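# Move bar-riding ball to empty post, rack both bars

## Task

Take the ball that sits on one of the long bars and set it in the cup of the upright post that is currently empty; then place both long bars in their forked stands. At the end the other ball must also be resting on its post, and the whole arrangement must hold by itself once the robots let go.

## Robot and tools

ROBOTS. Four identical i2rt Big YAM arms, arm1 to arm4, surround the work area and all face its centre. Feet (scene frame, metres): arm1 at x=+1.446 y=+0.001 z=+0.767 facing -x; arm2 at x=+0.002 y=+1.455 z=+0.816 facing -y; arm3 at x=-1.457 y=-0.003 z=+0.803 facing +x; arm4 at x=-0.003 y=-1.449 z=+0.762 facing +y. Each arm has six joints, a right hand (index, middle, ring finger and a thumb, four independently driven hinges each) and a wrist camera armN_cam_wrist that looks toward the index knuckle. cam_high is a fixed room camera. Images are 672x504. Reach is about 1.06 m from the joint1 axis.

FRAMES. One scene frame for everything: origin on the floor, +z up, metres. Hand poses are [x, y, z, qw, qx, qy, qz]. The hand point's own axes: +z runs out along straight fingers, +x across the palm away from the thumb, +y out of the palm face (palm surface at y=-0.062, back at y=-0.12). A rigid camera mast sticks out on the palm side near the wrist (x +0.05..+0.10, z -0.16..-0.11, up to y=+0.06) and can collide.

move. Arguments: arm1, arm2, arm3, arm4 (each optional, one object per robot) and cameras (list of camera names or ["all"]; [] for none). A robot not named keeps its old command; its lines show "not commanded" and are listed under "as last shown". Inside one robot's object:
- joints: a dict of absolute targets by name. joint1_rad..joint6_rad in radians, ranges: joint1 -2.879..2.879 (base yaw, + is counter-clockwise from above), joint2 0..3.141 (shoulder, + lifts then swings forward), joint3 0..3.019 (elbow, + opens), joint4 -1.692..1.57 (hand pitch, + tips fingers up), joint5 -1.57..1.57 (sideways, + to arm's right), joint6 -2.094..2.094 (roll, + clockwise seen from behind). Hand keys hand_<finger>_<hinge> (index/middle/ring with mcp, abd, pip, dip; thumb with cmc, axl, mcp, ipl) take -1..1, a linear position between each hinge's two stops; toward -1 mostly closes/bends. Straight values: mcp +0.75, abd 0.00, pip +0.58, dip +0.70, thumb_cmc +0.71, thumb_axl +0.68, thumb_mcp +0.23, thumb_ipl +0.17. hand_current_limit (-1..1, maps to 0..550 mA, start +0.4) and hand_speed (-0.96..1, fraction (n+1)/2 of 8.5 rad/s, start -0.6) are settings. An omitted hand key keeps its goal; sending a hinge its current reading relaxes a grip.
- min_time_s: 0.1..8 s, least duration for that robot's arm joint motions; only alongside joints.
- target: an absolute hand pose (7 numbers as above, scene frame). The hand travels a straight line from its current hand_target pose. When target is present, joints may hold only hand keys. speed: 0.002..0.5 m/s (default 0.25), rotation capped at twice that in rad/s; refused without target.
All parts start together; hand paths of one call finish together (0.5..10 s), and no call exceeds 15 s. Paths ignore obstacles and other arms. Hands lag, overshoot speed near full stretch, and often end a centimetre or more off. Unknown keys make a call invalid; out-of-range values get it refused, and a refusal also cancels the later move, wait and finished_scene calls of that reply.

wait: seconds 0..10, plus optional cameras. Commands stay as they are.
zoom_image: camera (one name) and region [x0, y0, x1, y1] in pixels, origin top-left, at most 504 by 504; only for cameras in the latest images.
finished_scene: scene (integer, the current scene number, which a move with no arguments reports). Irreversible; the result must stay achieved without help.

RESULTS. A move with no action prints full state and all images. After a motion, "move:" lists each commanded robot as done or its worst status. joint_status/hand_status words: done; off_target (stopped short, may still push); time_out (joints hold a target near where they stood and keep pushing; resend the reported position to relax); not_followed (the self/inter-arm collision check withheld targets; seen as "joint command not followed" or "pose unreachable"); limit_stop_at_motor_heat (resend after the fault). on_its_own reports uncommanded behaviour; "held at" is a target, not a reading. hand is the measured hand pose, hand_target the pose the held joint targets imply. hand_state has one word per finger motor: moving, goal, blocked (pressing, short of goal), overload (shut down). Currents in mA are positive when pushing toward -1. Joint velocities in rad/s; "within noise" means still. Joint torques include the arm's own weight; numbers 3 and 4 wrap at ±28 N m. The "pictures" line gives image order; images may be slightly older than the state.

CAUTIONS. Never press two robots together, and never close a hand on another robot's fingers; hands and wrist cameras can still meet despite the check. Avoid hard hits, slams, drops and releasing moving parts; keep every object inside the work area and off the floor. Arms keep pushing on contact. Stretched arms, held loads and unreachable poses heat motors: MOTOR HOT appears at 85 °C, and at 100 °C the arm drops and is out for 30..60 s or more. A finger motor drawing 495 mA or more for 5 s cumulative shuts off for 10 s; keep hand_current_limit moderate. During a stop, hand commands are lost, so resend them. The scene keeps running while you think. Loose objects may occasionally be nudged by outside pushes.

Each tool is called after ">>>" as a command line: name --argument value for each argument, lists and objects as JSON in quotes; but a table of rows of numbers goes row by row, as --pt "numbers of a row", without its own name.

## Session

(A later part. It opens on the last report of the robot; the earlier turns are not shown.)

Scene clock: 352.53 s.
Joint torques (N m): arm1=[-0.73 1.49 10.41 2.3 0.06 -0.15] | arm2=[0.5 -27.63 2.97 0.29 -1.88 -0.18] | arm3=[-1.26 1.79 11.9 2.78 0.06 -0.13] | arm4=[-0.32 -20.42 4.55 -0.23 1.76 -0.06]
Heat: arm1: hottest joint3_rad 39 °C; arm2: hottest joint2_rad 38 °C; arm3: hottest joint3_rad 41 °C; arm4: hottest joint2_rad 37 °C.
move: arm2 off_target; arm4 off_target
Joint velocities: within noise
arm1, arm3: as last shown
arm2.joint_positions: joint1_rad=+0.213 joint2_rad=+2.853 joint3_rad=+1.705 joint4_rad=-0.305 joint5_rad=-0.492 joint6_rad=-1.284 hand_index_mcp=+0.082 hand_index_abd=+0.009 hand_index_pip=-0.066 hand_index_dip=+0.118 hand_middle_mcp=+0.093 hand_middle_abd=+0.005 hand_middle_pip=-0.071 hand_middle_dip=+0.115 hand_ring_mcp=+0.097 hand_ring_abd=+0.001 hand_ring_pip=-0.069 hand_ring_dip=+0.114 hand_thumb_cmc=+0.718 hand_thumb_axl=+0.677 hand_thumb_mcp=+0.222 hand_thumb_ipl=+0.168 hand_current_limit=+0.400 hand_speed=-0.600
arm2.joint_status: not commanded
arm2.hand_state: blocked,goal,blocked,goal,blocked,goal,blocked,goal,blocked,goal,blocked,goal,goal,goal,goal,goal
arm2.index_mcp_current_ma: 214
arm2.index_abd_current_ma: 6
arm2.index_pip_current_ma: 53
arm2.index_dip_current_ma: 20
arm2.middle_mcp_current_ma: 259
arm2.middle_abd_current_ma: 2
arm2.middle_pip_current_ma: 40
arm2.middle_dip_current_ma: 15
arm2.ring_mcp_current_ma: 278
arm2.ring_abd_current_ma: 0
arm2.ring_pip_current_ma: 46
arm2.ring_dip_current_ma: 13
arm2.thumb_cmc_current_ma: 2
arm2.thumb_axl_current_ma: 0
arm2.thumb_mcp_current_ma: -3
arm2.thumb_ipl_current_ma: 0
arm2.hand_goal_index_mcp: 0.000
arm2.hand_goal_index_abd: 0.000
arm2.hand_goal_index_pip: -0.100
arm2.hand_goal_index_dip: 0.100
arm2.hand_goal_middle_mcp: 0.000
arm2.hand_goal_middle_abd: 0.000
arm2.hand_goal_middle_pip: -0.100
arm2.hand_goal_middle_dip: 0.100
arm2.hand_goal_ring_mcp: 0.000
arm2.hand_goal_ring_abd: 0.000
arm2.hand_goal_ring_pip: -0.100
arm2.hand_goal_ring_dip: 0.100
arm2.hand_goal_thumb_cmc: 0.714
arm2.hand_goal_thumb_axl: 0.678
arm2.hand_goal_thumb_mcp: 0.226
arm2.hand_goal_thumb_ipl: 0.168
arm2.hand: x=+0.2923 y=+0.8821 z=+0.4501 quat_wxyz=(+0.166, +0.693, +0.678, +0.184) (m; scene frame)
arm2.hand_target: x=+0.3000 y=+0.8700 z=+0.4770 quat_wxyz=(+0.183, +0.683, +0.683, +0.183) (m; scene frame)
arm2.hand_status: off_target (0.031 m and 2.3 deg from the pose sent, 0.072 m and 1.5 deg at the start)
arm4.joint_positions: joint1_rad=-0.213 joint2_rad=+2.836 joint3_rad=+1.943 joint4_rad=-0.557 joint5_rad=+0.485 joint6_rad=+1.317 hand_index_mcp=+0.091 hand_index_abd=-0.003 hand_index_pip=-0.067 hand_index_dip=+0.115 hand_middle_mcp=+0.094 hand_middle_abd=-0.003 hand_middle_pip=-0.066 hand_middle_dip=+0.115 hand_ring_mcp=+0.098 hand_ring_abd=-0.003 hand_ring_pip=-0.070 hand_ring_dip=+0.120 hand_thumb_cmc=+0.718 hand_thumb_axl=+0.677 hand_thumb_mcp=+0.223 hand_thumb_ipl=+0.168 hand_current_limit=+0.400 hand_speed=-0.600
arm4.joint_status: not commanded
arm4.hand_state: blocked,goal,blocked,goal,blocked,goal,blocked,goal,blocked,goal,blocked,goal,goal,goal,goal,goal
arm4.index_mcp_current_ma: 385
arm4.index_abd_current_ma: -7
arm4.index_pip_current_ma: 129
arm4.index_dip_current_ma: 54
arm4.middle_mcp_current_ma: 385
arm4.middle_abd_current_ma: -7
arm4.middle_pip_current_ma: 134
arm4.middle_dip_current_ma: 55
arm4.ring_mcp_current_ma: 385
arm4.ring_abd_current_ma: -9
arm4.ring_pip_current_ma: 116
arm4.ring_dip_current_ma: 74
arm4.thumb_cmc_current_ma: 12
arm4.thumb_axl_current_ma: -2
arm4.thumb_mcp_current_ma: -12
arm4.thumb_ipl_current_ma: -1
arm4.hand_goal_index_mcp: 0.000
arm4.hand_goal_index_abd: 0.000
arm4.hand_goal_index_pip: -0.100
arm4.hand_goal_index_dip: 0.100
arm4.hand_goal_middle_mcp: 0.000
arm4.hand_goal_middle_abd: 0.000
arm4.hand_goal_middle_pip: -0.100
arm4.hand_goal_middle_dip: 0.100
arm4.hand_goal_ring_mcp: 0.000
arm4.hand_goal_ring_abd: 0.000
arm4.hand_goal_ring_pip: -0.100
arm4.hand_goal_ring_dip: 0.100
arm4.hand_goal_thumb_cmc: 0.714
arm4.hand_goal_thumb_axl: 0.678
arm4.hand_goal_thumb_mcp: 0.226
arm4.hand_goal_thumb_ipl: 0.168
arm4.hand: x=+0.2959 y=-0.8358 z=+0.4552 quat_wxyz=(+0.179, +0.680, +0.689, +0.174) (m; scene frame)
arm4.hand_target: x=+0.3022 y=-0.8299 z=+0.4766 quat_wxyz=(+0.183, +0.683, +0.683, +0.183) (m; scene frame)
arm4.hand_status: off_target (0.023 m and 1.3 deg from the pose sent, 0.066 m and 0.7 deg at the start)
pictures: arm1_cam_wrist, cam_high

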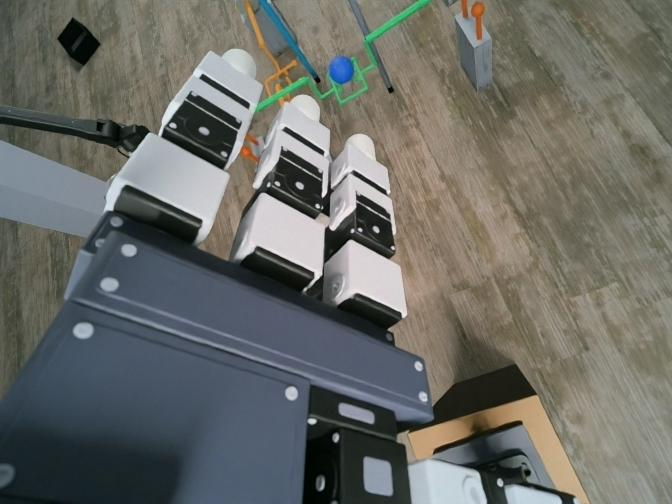

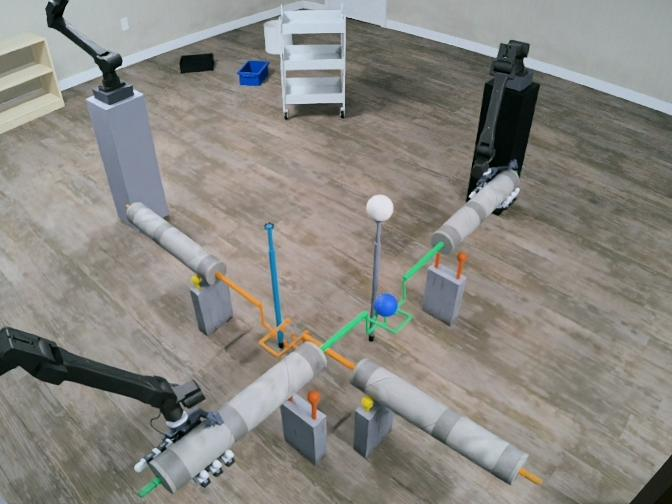

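>>> move --arm2 '{"target": [0.300, 0.85, 0.62, 0.183, 0.683, 0.683, 0.183], "speed": 0.08}' --arm4 '{"target": [0.302, -0.85, 0.616, 0.183, 0.683, 0.683, 0.183], "speed": 0.08}' --arm3 '{"target": [-0.75, 0.0, 0.90, 0.364, 0.434, 0.631, 0.530], "speed": 0.25}' --cameras '["arm3_cam_wrist", "cam_high"]'

>>> zoom_image --camera "cam_high" --region '[250, 180, 450, 380]'

Scene clock: 395.77 s.
Joint torques (N m): arm1=[-0.79 1.44 10.44 2.29 0.06 -0.15] | arm2=[-0.15 -28.92 4.67 -0.08 -1.97 -0.19] | arm3=[-1.9 -17.32 9.8 3.43 -0.18 -0.25] | arm4=[-1.03 -19.96 5.38 -0.24 1.75 -0.17]
Heat: arm1: hottest joint3_rad 39 °C; arm2: hottest joint2_rad 39 °C; arm3: hottest joint3_rad 41 °C; arm4: hottest joint2_rad 37 °C.
move: arm2 off_target; arm3 off_target; arm4 off_target
Joint velocities: within noise
arm1: as last shown
arm2.joint_positions: joint1_rad=+0.213 joint2_rad=+2.564 joint3_rad=+1.556 joint4_rad=-0.465 joint5_rad=-0.491 joint6_rad=-1.292 hand_index_mcp=+0.067 hand_index_abd=+0.010 hand_index_pip=-0.066 hand_index_dip=+0.118 hand_middle_mcp=+0.085 hand_middle_abd=+0.006 hand_middle_pip=-0.071 hand_middle_dip=+0.115 hand_ring_mcp=+0.096 hand_ring_abd=+0.002 hand_ring_pip=-0.069 hand_ring_dip=+0.114 hand_thumb_cmc=+0.718 hand_thumb_axl=+0.677 hand_thumb_mcp=+0.222 hand_thumb_ipl=+0.168 hand_current_limit=+0.400 hand_speed=-0.600
arm2.joint_status: not commanded
arm2.hand_state: blocked,goal,blocked,goal,blocked,goal,blocked,goal,blocked,goal,blocked,goal,goal,goal,goal,goal
arm2.index_mcp_current_ma: 157
arm2.index_abd_current_ma: 7
arm2.index_pip_current_ma: 53
arm2.index_dip_current_ma: 20
arm2.middle_mcp_current_ma: 228
arm2.middle_abd_current_ma: 3
arm2.middle_pip_current_ma: 41
arm2.middle_dip_current_ma: 15
arm2.ring_mcp_current_ma: 275
arm2.ring_abd_current_ma: 0
arm2.ring_pip_current_ma: 46
arm2.ring_dip_current_ma: 14
arm2.thumb_cmc_current_ma: 2
arm2.thumb_axl_current_ma: 0
arm2.thumb_mcp_current_ma: -3
arm2.thumb_ipl_current_ma: 0
arm2.hand_goal_index_mcp: 0.000
arm2.hand_goal_index_abd: 0.000
arm2.hand_goal_index_pip: -0.100
arm2.hand_goal_index_dip: 0.100
arm2.hand_goal_middle_mcp: 0.000
arm2.hand_goal_middle_abd: 0.000
arm2.hand_goal_middle_pip: -0.100
arm2.hand_goal_middle_dip: 0.100
arm2.hand_goal_ring_mcp: 0.000
arm2.hand_goal_ring_abd: 0.000
arm2.hand_goal_ring_pip: -0.100
arm2.hand_goal_ring_dip: 0.100
arm2.hand_goal_thumb_cmc: 0.714
arm2.hand_goal_thumb_axl: 0.678
arm2.hand_goal_thumb_mcp: 0.226
arm2.hand_goal_thumb_ipl: 0.168
arm2.hand: x=+0.2965 y=+0.8669 z=+0.5807 quat_wxyz=(+0.158, +0.692, +0.679, +0.187) (m; scene frame)
arm2.hand_target: x=+0.3002 y=+0.8503 z=+0.6187 quat_wxyz=(+0.183, +0.683, +0.683, +0.183) (m; scene frame)
arm2.hand_status: off_target (0.043 m and 3.1 deg from the pose sent, 0.173 m and 2.3 deg at the start)
arm3.joint_positions: joint1_rad=-0.097 joint2_rad=+2.180 joint3_rad=+1.003 joint4_rad=+0.922 joint5_rad=-0.438 joint6_rad=-0.061 hand_index_mcp=+0.764 hand_index_abd=+0.002 hand_index_pip=+0.577 hand_index_dip=+0.696 hand_middle_mcp=+0.762 hand_middle_abd=+0.002 hand_middle_pip=+0.577 hand_middle_dip=+0.696 hand_ring_mcp=+0.761 hand_ring_abd=+0.002 hand_ring_pip=+0.577 hand_ring_dip=+0.696 hand_thumb_cmc=+0.722 hand_thumb_axl=+0.677 hand_thumb_mcp=+0.226 hand_thumb_ipl=+0.168 hand_current_limit=+0.400 hand_speed=-0.600
arm3.joint_status: not commanded
arm3.hand_state: goal,goal,goal,goal,goal,goal,goal,goal,goal,goal,goal,goal,goal,goal,goal,goal
arm3.index_mcp_current_ma: 35
arm3.index_abd_current_ma: 4
arm3.index_pip_current_ma: 2
arm3.index_dip_current_ma: 0
arm3.middle_mcp_current_ma: 29
arm3.middle_abd_current_ma: 4
arm3.middle_pip_current_ma: 2
arm3.middle_dip_current_ma: 0
arm3.ring_mcp_current_ma: 26
arm3.ring_abd_current_ma: 4
arm3.ring_pip_current_ma: 2
arm3.ring_dip_current_ma: 0
arm3.thumb_cmc_current_ma: 27
arm3.thumb_axl_current_ma: -2
arm3.thumb_mcp_current_ma: -1
arm3.thumb_ipl_current_ma: -1
arm3.hand_goal_index_mcp: 0.754
arm3.hand_goal_index_abd: 0.000
arm3.hand_goal_index_pip: 0.576
arm3.hand_goal_index_dip: 0.696
arm3.hand_goal_middle_mcp: 0.754
arm3.hand_goal_middle_abd: 0.000
arm3.hand_goal_middle_pip: 0.576
arm3.hand_goal_middle_dip: 0.696
arm3.hand_goal_ring_mcp: 0.754
arm3.hand_goal_ring_abd: 0.000
arm3.hand_goal_ring_pip: 0.576
arm3.hand_goal_ring_dip: 0.696
arm3.hand_goal_thumb_cmc: 0.714
arm3.hand_goal_thumb_axl: 0.678
arm3.hand_goal_thumb_mcp: 0.226
arm3.hand_goal_thumb_ipl: 0.168
arm3.hand: x=-0.7620 y=+0.0045 z=+0.8830 quat_wxyz=(+0.341, +0.452, +0.637, +0.522) (m; scene frame)
arm3.hand_target: x=-0.7511 y=-0.0001 z=+0.9000 quat_wxyz=(+0.364, +0.434, +0.631, +0.530) (m; scene frame)
arm3.hand_status: off_target (0.021 m and 3.5 deg from the pose sent, 0.668 m and 65.7 deg at the start)
arm4.joint_positions: joint1_rad=-0.214 joint2_rad=+2.508 joint3_rad=+1.672 joint4_rad=-0.623 joint5_rad=+0.484 joint6_rad=+1.319 hand_index_mcp=+0.090 hand_index_abd=-0.004 hand_index_pip=-0.067 hand_index_dip=+0.115 hand_middle_mcp=+0.093 hand_middle_abd=-0.004 hand_middle_pip=-0.066 hand_middle_dip=+0.115 hand_ring_mcp=+0.098 hand_ring_abd=-0.004 hand_ring_pip=-0.070 hand_ring_dip=+0.120 hand_thumb_cmc=+0.718 hand_thumb_axl=+0.677 hand_thumb_mcp=+0.223 hand_thumb_ipl=+0.168 hand_current_limit=+0.400 hand_speed=-0.600
arm4.joint_status: not commanded
arm4.hand_state: blocked,goal,blocked,goal,blocked,goal,blocked,goal,blocked,goal,blocked,goal,goal,goal,goal,goal
arm4.index_mcp_current_ma: 385
arm4.index_abd_current_ma: -10
arm4.index_pip_current_ma: 129
arm4.index_dip_current_ma: 54
arm4.middle_mcp_current_ma: 385
arm4.middle_abd_current_ma: -10
arm4.middle_pip_current_ma: 134
arm4.middle_dip_current_ma: 55
arm4.ring_mcp_current_ma: 385
arm4.ring_abd_current_ma: -12
arm4.ring_pip_current_ma: 116
arm4.ring_dip_current_ma: 74
arm4.thumb_cmc_current_ma: 12
arm4.thumb_axl_current_ma: -2
arm4.thumb_mcp_current_ma: -12
arm4.thumb_ipl_current_ma: -1
arm4.hand_goal_index_mcp: 0.000
arm4.hand_goal_index_abd: 0.000
arm4.hand_goal_index_pip: -0.100
arm4.hand_goal_index_dip: 0.100
arm4.hand_goal_middle_mcp: 0.000
arm4.hand_goal_middle_abd: 0.000
arm4.hand_goal_middle_pip: -0.100
arm4.hand_goal_middle_dip: 0.100
arm4.hand_goal_ring_mcp: 0.000
arm4.hand_goal_ring_abd: 0.000
arm4.hand_goal_ring_pip: -0.100
arm4.hand_goal_ring_dip: 0.100
arm4.hand_goal_thumb_cmc: 0.714
arm4.hand_goal_thumb_axl: 0.678
arm4.hand_goal_thumb_mcp: 0.226
arm4.hand_goal_thumb_ipl: 0.168
arm4.hand: x=+0.2910 y=-0.8557 z=+0.5894 quat_wxyz=(+0.181, +0.681, +0.689, +0.171) (m; scene frame)
arm4.hand_target: x=+0.3020 y=-0.8503 z=+0.6155 quat_wxyz=(+0.183, +0.683, +0.683, +0.183) (m; scene frame)
arm4.hand_status: off_target (0.029 m and 1.6 deg from the pose sent, 0.162 m and 1.3 deg at the start)
pictures: arm3_cam_wrist, cam_high
camera_calibration:
arm3_cam_wrist: T_world_to_cam=[[0.360754, -0.718363, 0.594821, -0.219193], [-0.678647, -0.639664, -0.360926, -0.251044], [0.639762, -0.273468, -0.718276, 1.23942], [0, 0, 0, 1]] pos_world=[-0.884227, 0.0208971, 0.930016]

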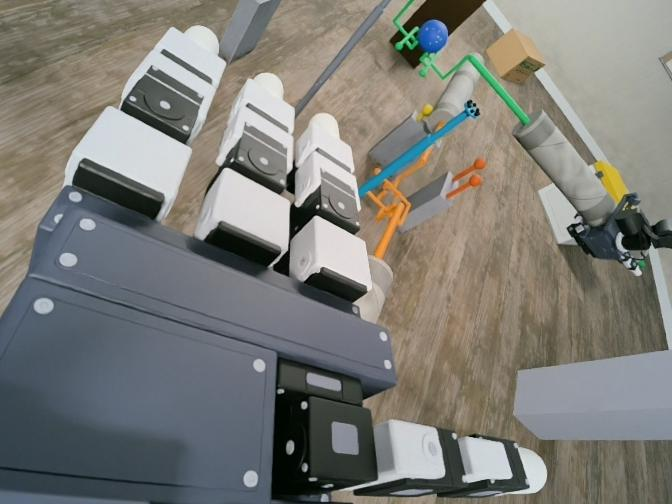

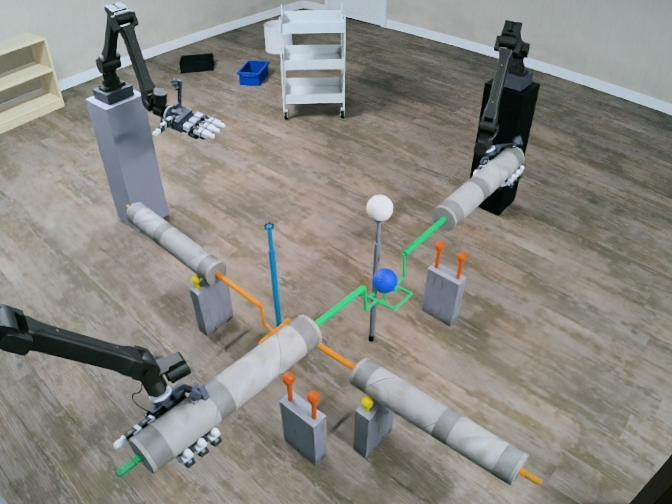

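Scaled by 2.520.

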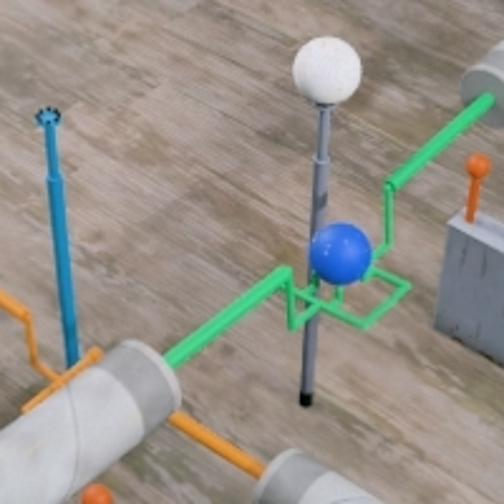

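>>> move --arm2 '{"target": [0.300, 0.80, 0.825, 0.183, 0.683, 0.683, 0.183], "speed": 0.1}' --arm4 '{"target": [0.302, -0.90, 0.812, 0.183, 0.683, 0.683, 0.183], "speed": 0.1}' --cameras '["arm3_cam_wrist", "cam_high"]'

>>> zoom_image --camera "cam_high" --region '[250, 150, 450, 350]'

Scene clock: 414.23 s.
Joint torques (N m): arm1=[-0.67 1.32 10.44 2.29 0.06 -0.16] | arm2=[-0.15 -28.86 11.21 -0.5 -1.93 -0.11] | arm3=[-1.96 -17.32 9.81 3.44 -0.18 -0.25] | arm4=[-1.14 -17.49 6.87 -0.16 1.87 -0.19]
Heat: arm1: hottest joint3_rad 39 °C; arm2: hottest joint2_rad 44 °C; arm3: hottest joint3_rad 40 °C; arm4: hottest joint2_rad 38 °C.
move: arm2 off_target; arm4 off_target
Joint velocities: within noise
arm1, arm3: as last shown
arm2.joint_positions: joint1_rad=+0.195 joint2_rad=+2.272 joint3_rad=+1.628 joint4_rad=-0.884 joint5_rad=-0.494 joint6_rad=-1.324 hand_index_mcp=+0.045 hand_index_abd=+0.007 hand_index_pip=-0.066 hand_index_dip=+0.118 hand_middle_mcp=+0.070 hand_middle_abd=+0.008 hand_middle_pip=-0.071 hand_middle_dip=+0.121 hand_ring_mcp=+0.096 hand_ring_abd=+0.006 hand_ring_pip=-0.068 hand_ring_dip=+0.115 hand_thumb_cmc=+0.721 hand_thumb_axl=+0.677 hand_thumb_mcp=+0.222 hand_thumb_ipl=+0.168 hand_current_limit=+0.400 hand_speed=-0.600
arm2.joint_status: not commanded
arm2.hand_state: blocked,goal,blocked,goal,blocked,goal,blocked,blocked,blocked,goal,blocked,goal,goal,goal,goal,goal
arm2.index_mcp_current_ma: 87
arm2.index_abd_current_ma: 4
arm2.index_pip_current_ma: 53
arm2.index_dip_current_ma: 20
arm2.middle_mcp_current_ma: 170
arm2.middle_abd_current_ma: 4
arm2.middle_pip_current_ma: 42
arm2.middle_dip_current_ma: 25
arm2.ring_mcp_current_ma: 275
arm2.ring_abd_current_ma: 3
arm2.ring_pip_current_ma: 47
arm2.ring_dip_current_ma: 15
arm2.thumb_cmc_current_ma: 5
arm2.thumb_axl_current_ma: 0
arm2.thumb_mcp_current_ma: -3
arm2.thumb_ipl_current_ma: 0
arm2.hand_goal_index_mcp: 0.000
arm2.hand_goal_index_abd: 0.000
arm2.hand_goal_index_pip: -0.100
arm2.hand_goal_index_dip: 0.100
arm2.hand_goal_middle_mcp: 0.000
arm2.hand_goal_middle_abd: 0.000
arm2.hand_goal_middle_pip: -0.100
arm2.hand_goal_middle_dip: 0.100
arm2.hand_goal_ring_mcp: 0.000
arm2.hand_goal_ring_abd: 0.000
arm2.hand_goal_ring_pip: -0.100
arm2.hand_goal_ring_dip: 0.100
arm2.hand_goal_thumb_cmc: 0.714
arm2.hand_goal_thumb_axl: 0.678
arm2.hand_goal_thumb_mcp: 0.226
arm2.hand_goal_thumb_ipl: 0.168
arm2.on_its_own: hand_index_mcp moved -0.022 toward your old target +0.000
arm2.hand: x=+0.2946 y=+0.8299 z=+0.7679 quat_wxyz=(+0.141, +0.692, +0.679, +0.199) (m; scene frame)
arm2.hand_target: x=+0.2991 y=+0.8030 z=+0.8253 quat_wxyz=(+0.183, +0.683, +0.683, +0.183) (m; scene frame)
arm2.hand_status: off_target (0.065 m and 5.2 deg from the pose sent, 0.253 m and 3.1 deg at the start)
arm4.joint_positions: joint1_rad=-0.234 joint2_rad=+2.070 joint3_rad=+1.472 joint4_rad=-0.849 joint5_rad=+0.479 joint6_rad=+1.298 hand_index_mcp=+0.090 hand_index_abd=-0.004 hand_index_pip=-0.066 hand_index_dip=+0.115 hand_middle_mcp=+0.093 hand_middle_abd=-0.004 hand_middle_pip=-0.065 hand_middle_dip=+0.115 hand_ring_mcp=+0.098 hand_ring_abd=-0.004 hand_ring_pip=-0.070 hand_ring_dip=+0.120 hand_thumb_cmc=+0.718 hand_thumb_axl=+0.677 hand_thumb_mcp=+0.223 hand_thumb_ipl=+0.168 hand_current_limit=+0.400 hand_speed=-0.600
arm4.joint_status: not commanded
arm4.hand_state: blocked,goal,blocked,goal,blocked,goal,blocked,goal,blocked,goal,blocked,goal,goal,goal,goal,goal
arm4.index_mcp_current_ma: 385
arm4.index_abd_current_ma: -10
arm4.index_pip_current_ma: 134
arm4.index_dip_current_ma: 54
arm4.middle_mcp_current_ma: 385
arm4.middle_abd_current_ma: -10
arm4.middle_pip_current_ma: 136
arm4.middle_dip_current_ma: 55
arm4.ring_mcp_current_ma: 385
arm4.ring_abd_current_ma: -12
arm4.ring_pip_current_ma: 116
arm4.ring_dip_current_ma: 74
arm4.thumb_cmc_current_ma: 12
arm4.thumb_axl_current_ma: -2
arm4.thumb_mcp_current_ma: -12
arm4.thumb_ipl_current_ma: -1
arm4.hand_goal_index_mcp: 0.000
arm4.hand_goal_index_abd: 0.000
arm4.hand_goal_index_pip: -0.100
arm4.hand_goal_index_dip: 0.100
arm4.hand_goal_middle_mcp: 0.000
arm4.hand_goal_middle_abd: 0.000
arm4.hand_goal_middle_pip: -0.100
arm4.hand_goal_middle_dip: 0.100
arm4.hand_goal_ring_mcp: 0.000
arm4.hand_goal_ring_abd: 0.000
arm4.hand_goal_ring_pip: -0.100
arm4.hand_goal_ring_dip: 0.100
arm4.hand_goal_thumb_cmc: 0.714
arm4.hand_goal_thumb_axl: 0.678
arm4.hand_goal_thumb_mcp: 0.226
arm4.hand_goal_thumb_ipl: 0.168
arm4.hand: x=+0.2918 y=-0.8995 z=+0.7882 quat_wxyz=(+0.179, +0.682, +0.689, +0.170) (m; scene frame)
arm4.hand_target: x=+0.3019 y=-0.9002 z=+0.8117 quat_wxyz=(+0.183, +0.683, +0.683, +0.183) (m; scene frame)
arm4.hand_status: off_target (0.026 m and 1.7 deg from the pose sent, 0.227 m and 1.6 deg at the start)
pictures: arm3_cam_wrist, cam_high
camera_calibration:
arm3_cam_wrist: T_world_to_cam=[[0.360719, -0.71813, 0.595123, -0.219452], [-0.678554, -0.639836, -0.360797, -0.251114], [0.63988, -0.273677, -0.718091, 1.23928], [0, 0, 0, 1]] pos_world=[-0.884227, 0.0208959, 0.929917]

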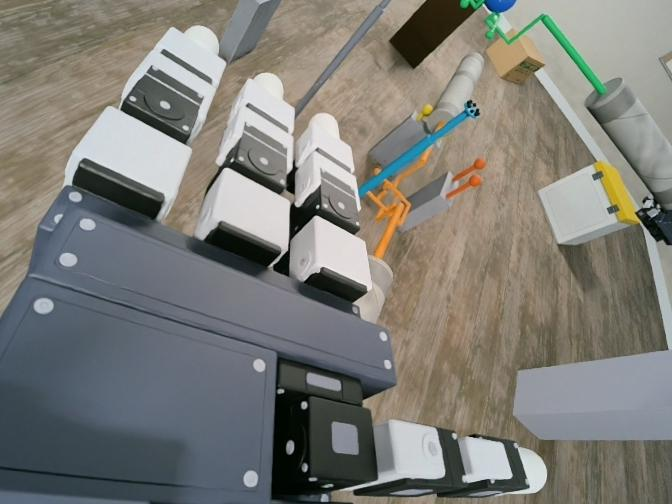

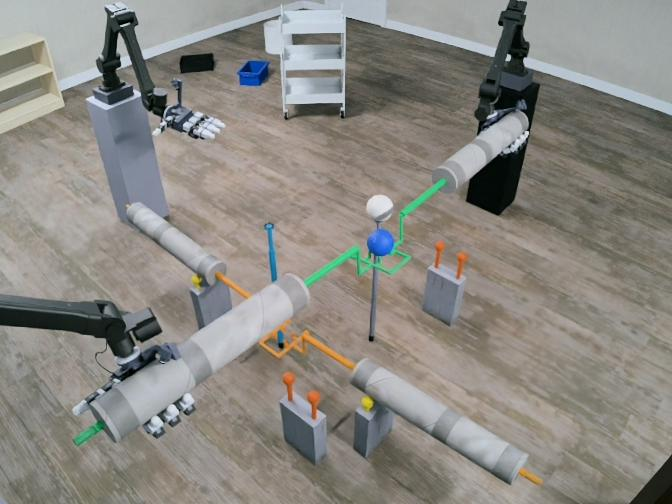

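Scaled by 2.520.

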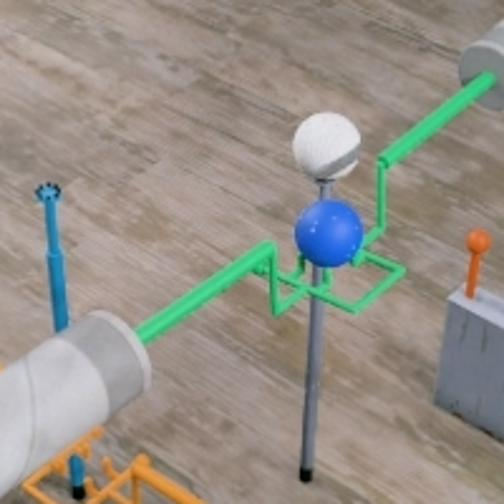

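>>> move --arm2 '{"target": [0.08, 0.76, 0.855, 0.183, 0.683, 0.683, 0.183], "speed": 0.1}' --arm4 '{"target": [0.082, -0.94, 0.815, 0.183, 0.683, 0.683, 0.183], "speed": 0.1}' --cameras '["arm3_cam_wrist", "cam_high"]'

>>> zoom_image --camera "cam_high" --region '[250, 150, 450, 350]'

Scene clock: 425.33 s.
Joint torques (N m): arm1=[-0.56 1.49 10.41 2.37 0.06 -0.14] | arm2=[0.09 -26.58 13.37 -0.66 -2.07 -0.11] | arm3=[-1.9 -17.32 9.8 3.44 -0.18 -0.26] | arm4=[-0.03 -15.62 6.54 -0.96 1.62 -0.15]
Heat: arm1: hottest joint3_rad 39 °C; arm2: hottest joint2_rad 42 °C; arm3: hottest joint3_rad 40 °C; arm4: hottest joint2_rad 37 °C.
move: arm2 off_target; arm4 off_target
Joint velocities: within noise
arm1, arm3: as last shown
arm2.joint_positions: joint1_rad=-0.146 joint2_rad=+2.308 joint3_rad=+1.830 joint4_rad=-1.240 joint5_rad=-0.504 joint6_rad=-1.714 hand_index_mcp=+0.050 hand_index_abd=+0.001 hand_index_pip=-0.066 hand_index_dip=+0.118 hand_middle_mcp=+0.070 hand_middle_abd=+0.003 hand_middle_pip=-0.069 hand_middle_dip=+0.121 hand_ring_mcp=+0.091 hand_ring_abd=-0.001 hand_ring_pip=-0.067 hand_ring_dip=+0.119 hand_thumb_cmc=+0.724 hand_thumb_axl=+0.677 hand_thumb_mcp=+0.222 hand_thumb_ipl=+0.168 hand_current_limit=+0.400 hand_speed=-0.600
arm2.joint_status: not commanded
arm2.hand_state: blocked,goal,blocked,goal,blocked,goal,blocked,blocked,blocked,goal,blocked,goal,goal,goal,goal,goal
arm2.index_mcp_current_ma: 103
arm2.index_abd_current_ma: 0
arm2.index_pip_current_ma: 53
arm2.index_dip_current_ma: 20
arm2.middle_mcp_current_ma: 170
arm2.middle_abd_current_ma: 1
arm2.middle_pip_current_ma: 44
arm2.middle_dip_current_ma: 25
arm2.ring_mcp_current_ma: 251
arm2.ring_abd_current_ma: 0
arm2.ring_pip_current_ma: 50
arm2.ring_dip_current_ma: 22
arm2.thumb_cmc_current_ma: 8
arm2.thumb_axl_current_ma: 0
arm2.thumb_mcp_current_ma: -3
arm2.thumb_ipl_current_ma: 0
arm2.hand_goal_index_mcp: 0.000
arm2.hand_goal_index_abd: 0.000
arm2.hand_goal_index_pip: -0.100
arm2.hand_goal_index_dip: 0.100
arm2.hand_goal_middle_mcp: 0.000
arm2.hand_goal_middle_abd: 0.000
arm2.hand_goal_middle_pip: -0.100
arm2.hand_goal_middle_dip: 0.100
arm2.hand_goal_ring_mcp: 0.000
arm2.hand_goal_ring_abd: 0.000
arm2.hand_goal_ring_pip: -0.100
arm2.hand_goal_ring_dip: 0.100
arm2.hand_goal_thumb_cmc: 0.714
arm2.hand_goal_thumb_axl: 0.678
arm2.hand_goal_thumb_mcp: 0.226
arm2.hand_goal_thumb_ipl: 0.168
arm2.hand: x=+0.0822 y=+0.7915 z=+0.8165 quat_wxyz=(+0.150, +0.689, +0.677, +0.209) (m; scene frame)
arm2.hand_target: x=+0.0799 y=+0.7638 z=+0.8559 quat_wxyz=(+0.183, +0.683, +0.683, +0.183) (m; scene frame)
arm2.hand_status: off_target (0.050 m and 4.9 deg from the pose sent, 0.242 m and 5.2 deg at the start)
arm4.joint_positions: joint1_rad=+0.144 joint2_rad=+1.983 joint3_rad=+1.336 joint4_rad=-1.014 joint5_rad=+0.499 joint6_rad=+1.739 hand_index_mcp=+0.096 hand_index_abd=-0.002 hand_index_pip=-0.052 hand_index_dip=+0.119 hand_middle_mcp=+0.093 hand_middle_abd=-0.004 hand_middle_pip=-0.054 hand_middle_dip=+0.116 hand_ring_mcp=+0.094 hand_ring_abd=-0.005 hand_ring_pip=-0.067 hand_ring_dip=+0.125 hand_thumb_cmc=+0.718 hand_thumb_axl=+0.677 hand_thumb_mcp=+0.223 hand_thumb_ipl=+0.168 hand_current_limit=+0.400 hand_speed=-0.600
arm4.joint_status: not commanded
arm4.hand_state: blocked,goal,blocked,goal,blocked,goal,blocked,goal,blocked,goal,blocked,blocked,goal,goal,goal,goal
arm4.index_mcp_current_ma: 385
arm4.index_abd_current_ma: -6
arm4.index_pip_current_ma: 193
arm4.index_dip_current_ma: 71
arm4.middle_mcp_current_ma: 385
arm4.middle_abd_current_ma: -11
arm4.middle_pip_current_ma: 185
arm4.middle_dip_current_ma: 59
arm4.ring_mcp_current_ma: 385
arm4.ring_abd_current_ma: -13
arm4.ring_pip_current_ma: 127
arm4.ring_dip_current_ma: 97
arm4.thumb_cmc_current_ma: 12
arm4.thumb_axl_current_ma: -2
arm4.thumb_mcp_current_ma: -12
arm4.thumb_ipl_current_ma: -1
arm4.hand_goal_index_mcp: 0.000
arm4.hand_goal_index_abd: 0.000
arm4.hand_goal_index_pip: -0.100
arm4.hand_goal_index_dip: 0.100
arm4.hand_goal_middle_mcp: 0.000
arm4.hand_goal_middle_abd: 0.000
arm4.hand_goal_middle_pip: -0.100
arm4.hand_goal_middle_dip: 0.100
arm4.hand_goal_ring_mcp: 0.000
arm4.hand_goal_ring_abd: 0.000
arm4.hand_goal_ring_pip: -0.100
arm4.hand_goal_ring_dip: 0.100
arm4.hand_goal_thumb_cmc: 0.714
arm4.hand_goal_thumb_axl: 0.678
arm4.hand_goal_thumb_mcp: 0.226
arm4.hand_goal_thumb_ipl: 0.168
arm4.hand: x=+0.0797 y=-0.9445 z=+0.7937 quat_wxyz=(+0.186, +0.684, +0.684, +0.172) (m; scene frame)
arm4.hand_target: x=+0.0819 y=-0.9402 z=+0.8147 quat_wxyz=(+0.183, +0.683, +0.683, +0.183) (m; scene frame)
arm4.hand_status: off_target (0.022 m and 1.3 deg from the pose sent, 0.215 m and 1.7 deg at the start)
pictures: arm3_cam_wrist, cam_high
camera_calibration:
arm3_cam_wrist: T_world_to_cam=[[0.360719, -0.71813, 0.595123, -0.219452], [-0.678554, -0.639836, -0.360797, -0.251114], [0.63988, -0.273677, -0.718091, 1.23928], [0, 0, 0, 1]] pos_world=[-0.884227, 0.0208959, 0.929917]

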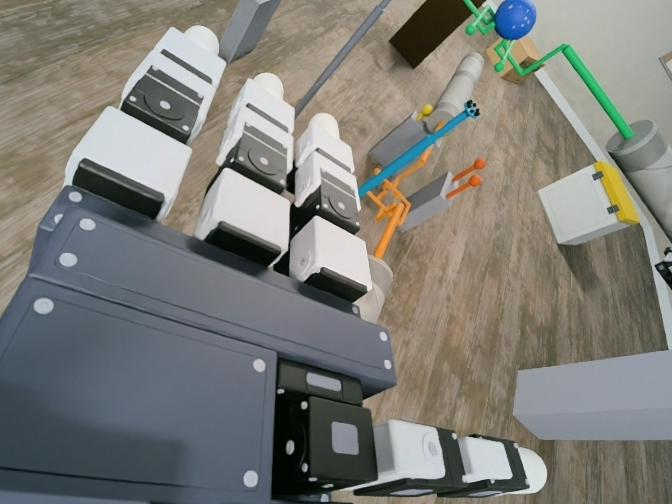

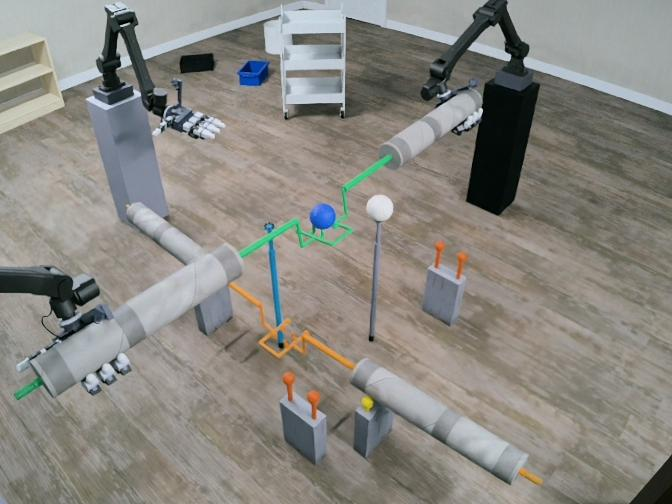

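Scaled by 2.520.

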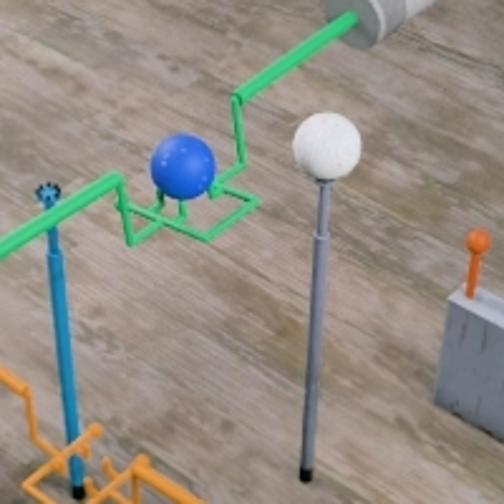

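>>> move --arm2 '{"target": [-0.09, 0.73, 0.84, 0.183, 0.683, 0.683, 0.183], "speed": 0.1}' --arm4 '{"target": [-0.088, -0.97, 0.815, 0.183, 0.683, 0.683, 0.183], "speed": 0.1}' --cameras '["arm3_cam_wrist", "cam_high"]'

>>> zoom_image --camera "cam_high" --region '[200, 150, 350, 300]'

>>> zoom_image --camera "arm3_cam_wrist" --region '[430, 0, 630, 150]'

Scene clock: 439.13 s.
Joint torques (N m): arm1=[-0.67 1.61 10.44 2.32 0.07 -0.15] | arm2=[0.91 -29.74 13.72 -1.42 -1.95 -0.03] | arm3=[-1.9 -17.26 9.8 3.44 -0.18 -0.25] | arm4=[-0.03 -14.27 9.03 -1.63 1.39 -0.1]
Heat: arm1: hottest joint3_rad 39 °C; arm2: hottest joint2_rad 44 °C; arm3: hottest joint3_rad 39 °C; arm4: hottest joint2_rad 38 °C.
move: arm2 off_target; arm4 off_target
Joint velocities: within noise
arm1, arm3: as last shown
arm2.joint_positions: joint1_rad=-0.372 joint2_rad=+2.598 joint3_rad=+2.337 joint4_rad=-1.570 joint5_rad=-0.478 joint6_rad=-1.974 hand_index_mcp=+0.055 hand_index_abd=+0.001 hand_index_pip=-0.066 hand_index_dip=+0.118 hand_middle_mcp=+0.070 hand_middle_abd=+0.002 hand_middle_pip=-0.067 hand_middle_dip=+0.121 hand_ring_mcp=+0.089 hand_ring_abd=-0.003 hand_ring_pip=-0.065 hand_ring_dip=+0.120 hand_thumb_cmc=+0.724 hand_thumb_axl=+0.677 hand_thumb_mcp=+0.222 hand_thumb_ipl=+0.168 hand_current_limit=+0.400 hand_speed=-0.600
arm2.joint_status: not commanded
arm2.hand_state: blocked,goal,blocked,goal,blocked,goal,blocked,blocked,blocked,goal,blocked,blocked,goal,goal,goal,goal
arm2.index_mcp_current_ma: 119
arm2.index_abd_current_ma: 0
arm2.index_pip_current_ma: 53
arm2.index_dip_current_ma: 20
arm2.middle_mcp_current_ma: 170
arm2.middle_abd_current_ma: 0
arm2.middle_pip_current_ma: 51
arm2.middle_dip_current_ma: 25
arm2.ring_mcp_current_ma: 242
arm2.ring_abd_current_ma: -1
arm2.ring_pip_current_ma: 55
arm2.ring_dip_current_ma: 24
arm2.thumb_cmc_current_ma: 9
arm2.thumb_axl_current_ma: 0
arm2.thumb_mcp_current_ma: -3
arm2.thumb_ipl_current_ma: 0
arm2.hand_goal_index_mcp: 0.000
arm2.hand_goal_index_abd: 0.000
arm2.hand_goal_index_pip: -0.100
arm2.hand_goal_index_dip: 0.100
arm2.hand_goal_middle_mcp: 0.000
arm2.hand_goal_middle_abd: 0.000
arm2.hand_goal_middle_pip: -0.100
arm2.hand_goal_middle_dip: 0.100
arm2.hand_goal_ring_mcp: 0.000
arm2.hand_goal_ring_abd: 0.000
arm2.hand_goal_ring_pip: -0.100
arm2.hand_goal_ring_dip: 0.100
arm2.hand_goal_thumb_cmc: 0.714
arm2.hand_goal_thumb_axl: 0.678
arm2.hand_goal_thumb_mcp: 0.226
arm2.hand_goal_thumb_ipl: 0.168
arm2.hand: x=-0.0850 y=+0.7534 z=+0.8015 quat_wxyz=(+0.160, +0.685, +0.678, +0.211) (m; scene frame)
arm2.hand_target: x=-0.0892 y=+0.7333 z=+0.8406 quat_wxyz=(+0.184, +0.683, +0.683, +0.182) (m; scene frame)
arm2.hand_status: off_target (0.045 m and 4.2 deg from the pose sent, 0.184 m and 4.9 deg at the start)
arm4.joint_positions: joint1_rad=+0.460 joint2_rad=+2.032 joint3_rad=+1.416 joint4_rad=-1.222 joint5_rad=+0.452 joint6_rad=+2.086 hand_index_mcp=+0.097 hand_index_abd=+0.000 hand_index_pip=-0.052 hand_index_dip=+0.120 hand_middle_mcp=+0.093 hand_middle_abd=-0.001 hand_middle_pip=-0.053 hand_middle_dip=+0.117 hand_ring_mcp=+0.093 hand_ring_abd=-0.002 hand_ring_pip=-0.066 hand_ring_dip=+0.127 hand_thumb_cmc=+0.718 hand_thumb_axl=+0.677 hand_thumb_mcp=+0.223 hand_thumb_ipl=+0.168 hand_current_limit=+0.400 hand_speed=-0.600
arm4.joint_status: not commanded
arm4.hand_state: blocked,goal,blocked,blocked,blocked,goal,blocked,goal,blocked,goal,blocked,blocked,goal,goal,goal,goal
arm4.index_mcp_current_ma: 385
arm4.index_abd_current_ma: 0
arm4.index_pip_current_ma: 197
arm4.index_dip_current_ma: 75
arm4.middle_mcp_current_ma: 385
arm4.middle_abd_current_ma: -3
arm4.middle_pip_current_ma: 191
arm4.middle_dip_current_ma: 62
arm4.ring_mcp_current_ma: 385
arm4.ring_abd_current_ma: -4
arm4.ring_pip_current_ma: 132
arm4.ring_dip_current_ma: 103
arm4.thumb_cmc_current_ma: 12
arm4.thumb_axl_current_ma: -2
arm4.thumb_mcp_current_ma: -12
arm4.thumb_ipl_current_ma: -1
arm4.hand_goal_index_mcp: 0.000
arm4.hand_goal_index_abd: 0.000
arm4.hand_goal_index_pip: -0.100
arm4.hand_goal_index_dip: 0.100
arm4.hand_goal_middle_mcp: 0.000
arm4.hand_goal_middle_abd: 0.000
arm4.hand_goal_middle_pip: -0.100
arm4.hand_goal_middle_dip: 0.100
arm4.hand_goal_ring_mcp: 0.000
arm4.hand_goal_ring_abd: 0.000
arm4.hand_goal_ring_pip: -0.100
arm4.hand_goal_ring_dip: 0.100
arm4.hand_goal_thumb_cmc: 0.714
arm4.hand_goal_thumb_axl: 0.678
arm4.hand_goal_thumb_mcp: 0.226
arm4.hand_goal_thumb_ipl: 0.168
arm4.hand: x=-0.0834 y=-0.9863 z=+0.7969 quat_wxyz=(+0.195, +0.680, +0.686, +0.173) (m; scene frame)
arm4.hand_target: x=-0.0877 y=-0.9709 z=+0.8152 quat_wxyz=(+0.183, +0.683, +0.683, +0.183) (m; scene frame)
arm4.hand_status: off_target (0.025 m and 1.8 deg from the pose sent, 0.171 m and 1.3 deg at the start)
pictures: arm3_cam_wrist, cam_high
camera_calibration:
arm3_cam_wrist: T_world_to_cam=[[0.360719, -0.71813, 0.595123, -0.219452], [-0.678554, -0.639836, -0.360797, -0.251114], [0.63988, -0.273677, -0.718091, 1.23928], [0, 0, 0, 1]] pos_world=[-0.884227, 0.0208959, 0.929917]

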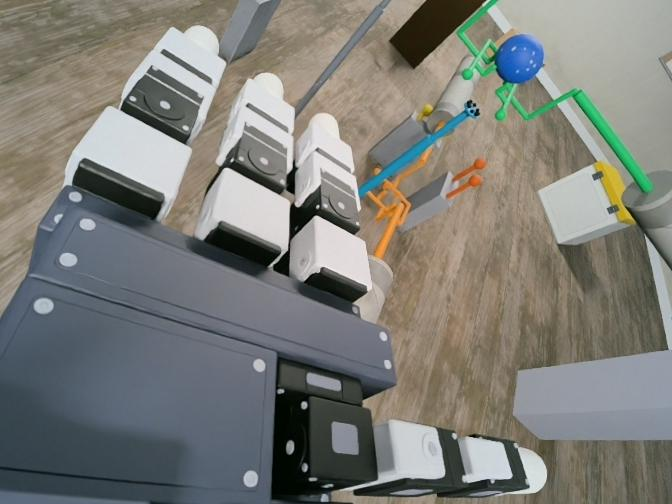

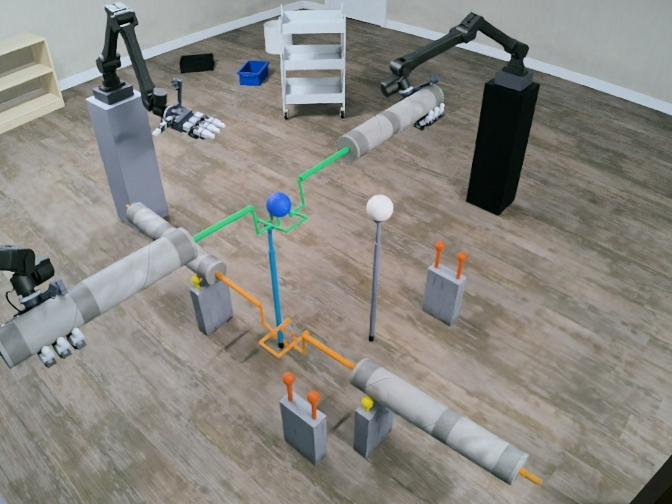

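Scaled by 3.360.

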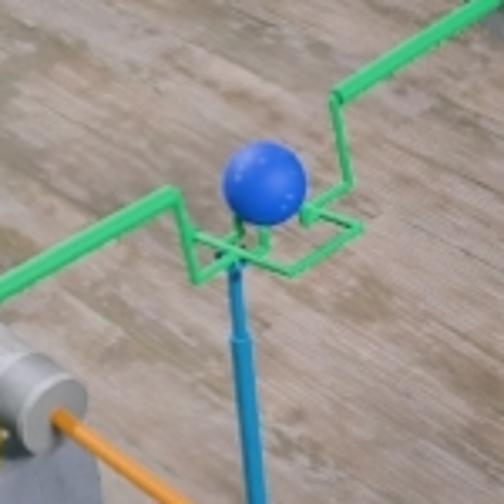

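Scaled by 2.520.

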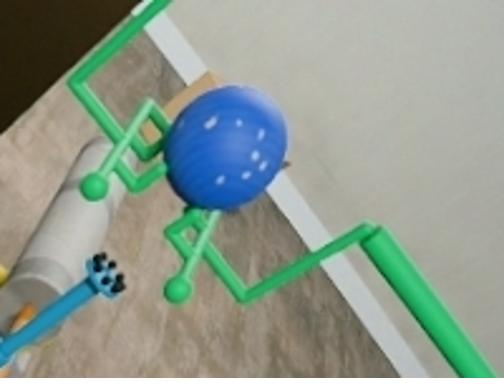

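>>> move --arm2 '{"target": [-0.140, 0.724, 0.84, 0.183, 0.683, 0.683, 0.183], "speed": 0.06}' --arm4 '{"target": [-0.135, -0.980, 0.816, 0.183, 0.683, 0.683, 0.183], "speed": 0.06}' --cameras '["arm3_cam_wrist", "cam_high"]'

>>> zoom_image --camera "cam_high" --region '[200, 150, 350, 300]'

>>> zoom_image --camera "arm3_cam_wrist" --region '[430, 0, 630, 150]'

Scene clock: 464.13 s.
Joint torques (N m): arm1=[-0.44 1.32 10.41 2.35 0.07 -0.15] | arm2=[-0.44 -30.62 14.02 -1.43 -2.4 0.04] | arm3=[-1.96 -17.38 9.81 3.44 -0.18 -0.25] | arm4=[2.32 -14.39 9.16 -1.58 1.22 -0.07]
Heat: arm1: hottest joint3_rad 40 °C; arm2: hottest joint2_rad 46 °C; arm3: hottest joint3_rad 39 °C; arm4: hottest joint3_rad 36 °C.
move: arm2 off_target; arm4 off_target
Joint velocities: within noise
arm1.joint_positions: joint1_rad=-0.052 joint2_rad=+0.642 joint3_rad=+1.324 joint4_rad=-1.176 joint5_rad=+0.118 joint6_rad=+1.136 hand_index_mcp=+0.755 hand_index_abd=+0.000 hand_index_pip=+0.577 hand_index_dip=+0.696 hand_middle_mcp=+0.755 hand_middle_abd=+0.000 hand_middle_pip=+0.577 hand_middle_dip=+0.696 hand_ring_mcp=+0.755 hand_ring_abd=+0.000 hand_ring_pip=+0.577 hand_ring_dip=+0.696 hand_thumb_cmc=+0.715 hand_thumb_axl=+0.677 hand_thumb_mcp=+0.226 hand_thumb_ipl=+0.168 hand_current_limit=+0.400 hand_speed=-0.600
arm1.joint_status: not commanded
arm1.hand_state: goal,goal,goal,goal,goal,goal,goal,goal,goal,goal,goal,goal,goal,goal,goal,goal
arm1.index_mcp_current_ma: 1
arm1.index_abd_current_ma: 0
arm1.index_pip_current_ma: 1
arm1.index_dip_current_ma: 0
arm1.middle_mcp_current_ma: 1
arm1.middle_abd_current_ma: 0
arm1.middle_pip_current_ma: 1
arm1.middle_dip_current_ma: 0
arm1.ring_mcp_current_ma: 1
arm1.ring_abd_current_ma: 0
arm1.ring_pip_current_ma: 1
arm1.ring_dip_current_ma: 0
arm1.thumb_cmc_current_ma: 1
arm1.thumb_axl_current_ma: -1
arm1.thumb_mcp_current_ma: 0
arm1.thumb_ipl_current_ma: 0
arm1.hand_goal_index_mcp: 0.754
arm1.hand_goal_index_abd: 0.000
arm1.hand_goal_index_pip: 0.576
arm1.hand_goal_index_dip: 0.696
arm1.hand_goal_middle_mcp: 0.754
arm1.hand_goal_middle_abd: 0.000
arm1.hand_goal_middle_pip: 0.576
arm1.hand_goal_middle_dip: 0.696
arm1.hand_goal_ring_mcp: 0.754
arm1.hand_goal_ring_abd: 0.000
arm1.hand_goal_ring_pip: 0.576
arm1.hand_goal_ring_dip: 0.696
arm1.hand_goal_thumb_cmc: 0.714
arm1.hand_goal_thumb_axl: 0.678
arm1.hand_goal_thumb_mcp: 0.226
arm1.hand_goal_thumb_ipl: 0.168
arm1.hand: x=+1.1693 y=+0.1117 z=+1.3166 quat_wxyz=(+0.483, +0.152, -0.847, -0.159) (m; scene frame)
arm1.hand_target: x=+1.1723 y=+0.1117 z=+1.3328 quat_wxyz=(+0.499, +0.149, -0.838, -0.162) (m; scene frame)
arm1.hand_status: not commanded
arm2.joint_positions: joint1_rad=-0.428 joint2_rad=+2.709 joint3_rad=+2.551 joint4_rad=-1.676 joint5_rad=-0.459 joint6_rad=-2.029 hand_index_mcp=+0.066 hand_index_abd=-0.002 hand_index_pip=-0.065 hand_index_dip=+0.116 hand_middle_mcp=+0.070 hand_middle_abd=-0.001 hand_middle_pip=-0.062 hand_middle_dip=+0.121 hand_ring_mcp=+0.089 hand_ring_abd=-0.003 hand_ring_pip=-0.065 hand_ring_dip=+0.120 hand_thumb_cmc=+0.724 hand_thumb_axl=+0.677 hand_thumb_mcp=+0.222 hand_thumb_ipl=+0.168 hand_current_limit=+0.400 hand_speed=-0.600
arm2.joint_status: not commanded
arm2.hand_state: blocked,goal,blocked,goal,blocked,goal,blocked,blocked,blocked,goal,blocked,blocked,goal,goal,goal,goal
arm2.index_mcp_current_ma: 153
arm2.index_abd_current_ma: -1
arm2.index_pip_current_ma: 54
arm2.index_dip_current_ma: 17
arm2.middle_mcp_current_ma: 170
arm2.middle_abd_current_ma: 0
arm2.middle_pip_current_ma: 62
arm2.middle_dip_current_ma: 25
arm2.ring_mcp_current_ma: 242
arm2.ring_abd_current_ma: -1
arm2.ring_pip_current_ma: 55
arm2.ring_dip_current_ma: 24
arm2.thumb_cmc_current_ma: 9
arm2.thumb_axl_current_ma: 0
arm2.thumb_mcp_current_ma: -3
arm2.thumb_ipl_current_ma: 0
arm2.hand_goal_index_mcp: 0.000
arm2.hand_goal_index_abd: 0.000
arm2.hand_goal_index_pip: -0.100
arm2.hand_goal_index_dip: 0.100
arm2.hand_goal_middle_mcp: 0.000
arm2.hand_goal_middle_abd: 0.000
arm2.hand_goal_middle_pip: -0.100
arm2.hand_goal_middle_dip: 0.100
arm2.hand_goal_ring_mcp: 0.000
arm2.hand_goal_ring_abd: 0.000
arm2.hand_goal_ring_pip: -0.100
arm2.hand_goal_ring_dip: 0.100
arm2.hand_goal_thumb_cmc: 0.714
arm2.hand_goal_thumb_axl: 0.678
arm2.hand_goal_thumb_mcp: 0.226
arm2.hand_goal_thumb_ipl: 0.168
arm2.hand: x=-0.1333 y=+0.7468 z=+0.7980 quat_wxyz=(+0.163, +0.686, +0.680, +0.200) (m; scene frame)
arm2.hand_target: x=-0.1387 y=+0.7280 z=+0.8404 quat_wxyz=(+0.189, +0.688, +0.680, +0.171) (m; scene frame)
arm2.hand_status: off_target (0.048 m and 3.1 deg from the pose sent, 0.073 m and 4.1 deg at the start; a joint's target at an end of its range on 23 of 43 steps)
arm3: as last shown
arm4.joint_positions: joint1_rad=+0.521 joint2_rad=+2.032 joint3_rad=+1.436 joint4_rad=-1.244 joint5_rad=+0.411 joint6_rad=+2.086 hand_index_mcp=+0.097 hand_index_abd=+0.009 hand_index_pip=-0.052 hand_index_dip=+0.120 hand_middle_mcp=+0.090 hand_middle_abd=+0.008 hand_middle_pip=-0.046 hand_middle_dip=+0.133 hand_ring_mcp=+0.083 hand_ring_abd=+0.006 hand_ring_pip=-0.046 hand_ring_dip=+0.150 hand_thumb_cmc=+0.718 hand_thumb_axl=+0.677 hand_thumb_mcp=+0.223 hand_thumb_ipl=+0.168 hand_current_limit=+0.400 hand_speed=-0.600
arm4.joint_status: not commanded
arm4.hand_state: blocked,goal,blocked,blocked,blocked,goal,blocked,blocked,blocked,goal,blocked,blocked,goal,goal,goal,goal
arm4.index_mcp_current_ma: 385
arm4.index_abd_current_ma: 25
arm4.index_pip_current_ma: 197
arm4.index_dip_current_ma: 76
arm4.middle_mcp_current_ma: 385
arm4.middle_abd_current_ma: 24
arm4.middle_pip_current_ma: 221
arm4.middle_dip_current_ma: 131
arm4.ring_mcp_current_ma: 385
arm4.ring_abd_current_ma: 18
arm4.ring_pip_current_ma: 222
arm4.ring_dip_current_ma: 205
arm4.thumb_cmc_current_ma: 12
arm4.thumb_axl_current_ma: -2
arm4.thumb_mcp_current_ma: -12
arm4.thumb_ipl_current_ma: -1
arm4.hand_goal_index_mcp: 0.000
arm4.hand_goal_index_abd: 0.000
arm4.hand_goal_index_pip: -0.100
arm4.hand_goal_index_dip: 0.100
arm4.hand_goal_middle_mcp: 0.000
arm4.hand_goal_middle_abd: 0.000
arm4.hand_goal_middle_pip: -0.100
arm4.hand_goal_middle_dip: 0.100
arm4.hand_goal_ring_mcp: 0.000
arm4.hand_goal_ring_abd: 0.000
arm4.hand_goal_ring_pip: -0.100
arm4.hand_goal_ring_dip: 0.100
arm4.hand_goal_thumb_cmc: 0.714
arm4.hand_goal_thumb_axl: 0.678
arm4.hand_goal_thumb_mcp: 0.226
arm4.hand_goal_thumb_ipl: 0.168
arm4.hand: x=-0.1170 y=-0.9925 z=+0.7980 quat_wxyz=(+0.185, +0.664, +0.707, +0.159) (m; scene frame)
arm4.hand_target: x=-0.1341 y=-0.9807 z=+0.8161 quat_wxyz=(+0.170, +0.659, +0.713, +0.170) (m; scene frame)
arm4.hand_status: off_target (0.028 m and 4.5 deg from the pose sent, 0.055 m and 1.9 deg at the start; a joint's target at an end of its range on 43 of 43 steps)
pictures: arm3_cam_wrist, cam_high
camera_calibration:
arm3_cam_wrist: T_world_to_cam=[[0.360719, -0.71813, 0.595123, -0.219452], [-0.678554, -0.639836, -0.360797, -0.251114], [0.63988, -0.273677, -0.718091, 1.23928], [0, 0, 0, 1]] pos_world=[-0.884227, 0.0208959, 0.929917]

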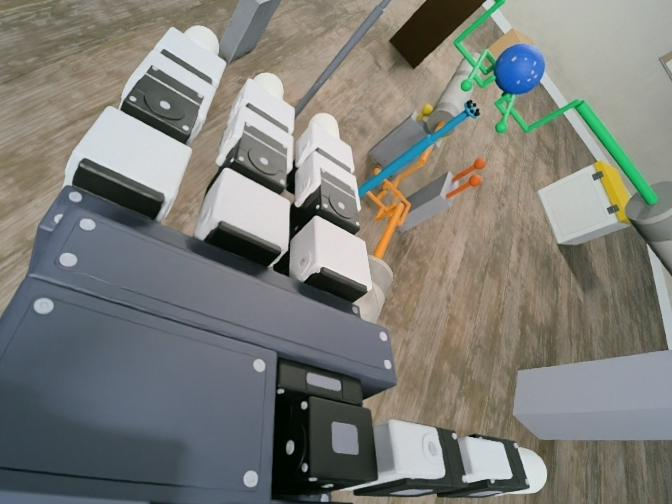

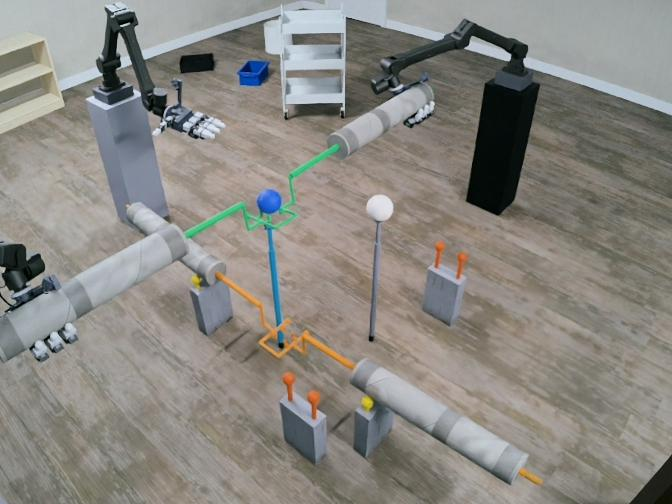

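Scaled by 3.360.

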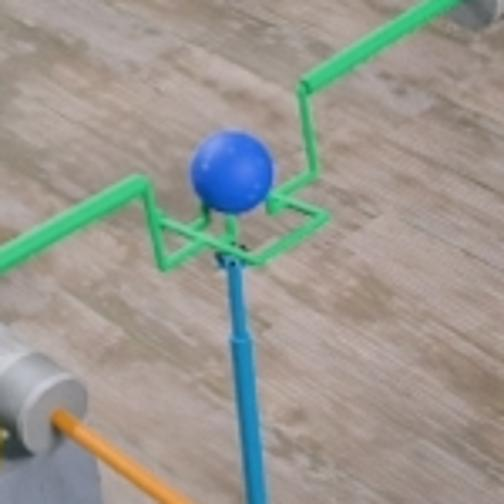

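Scaled by 2.520.

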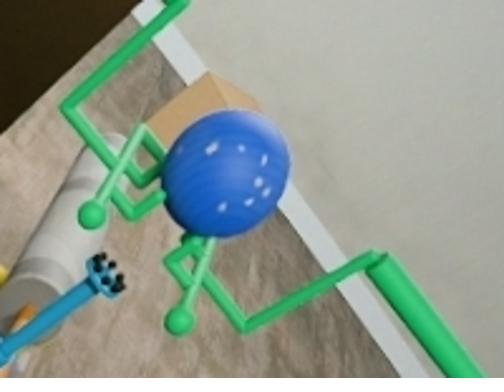

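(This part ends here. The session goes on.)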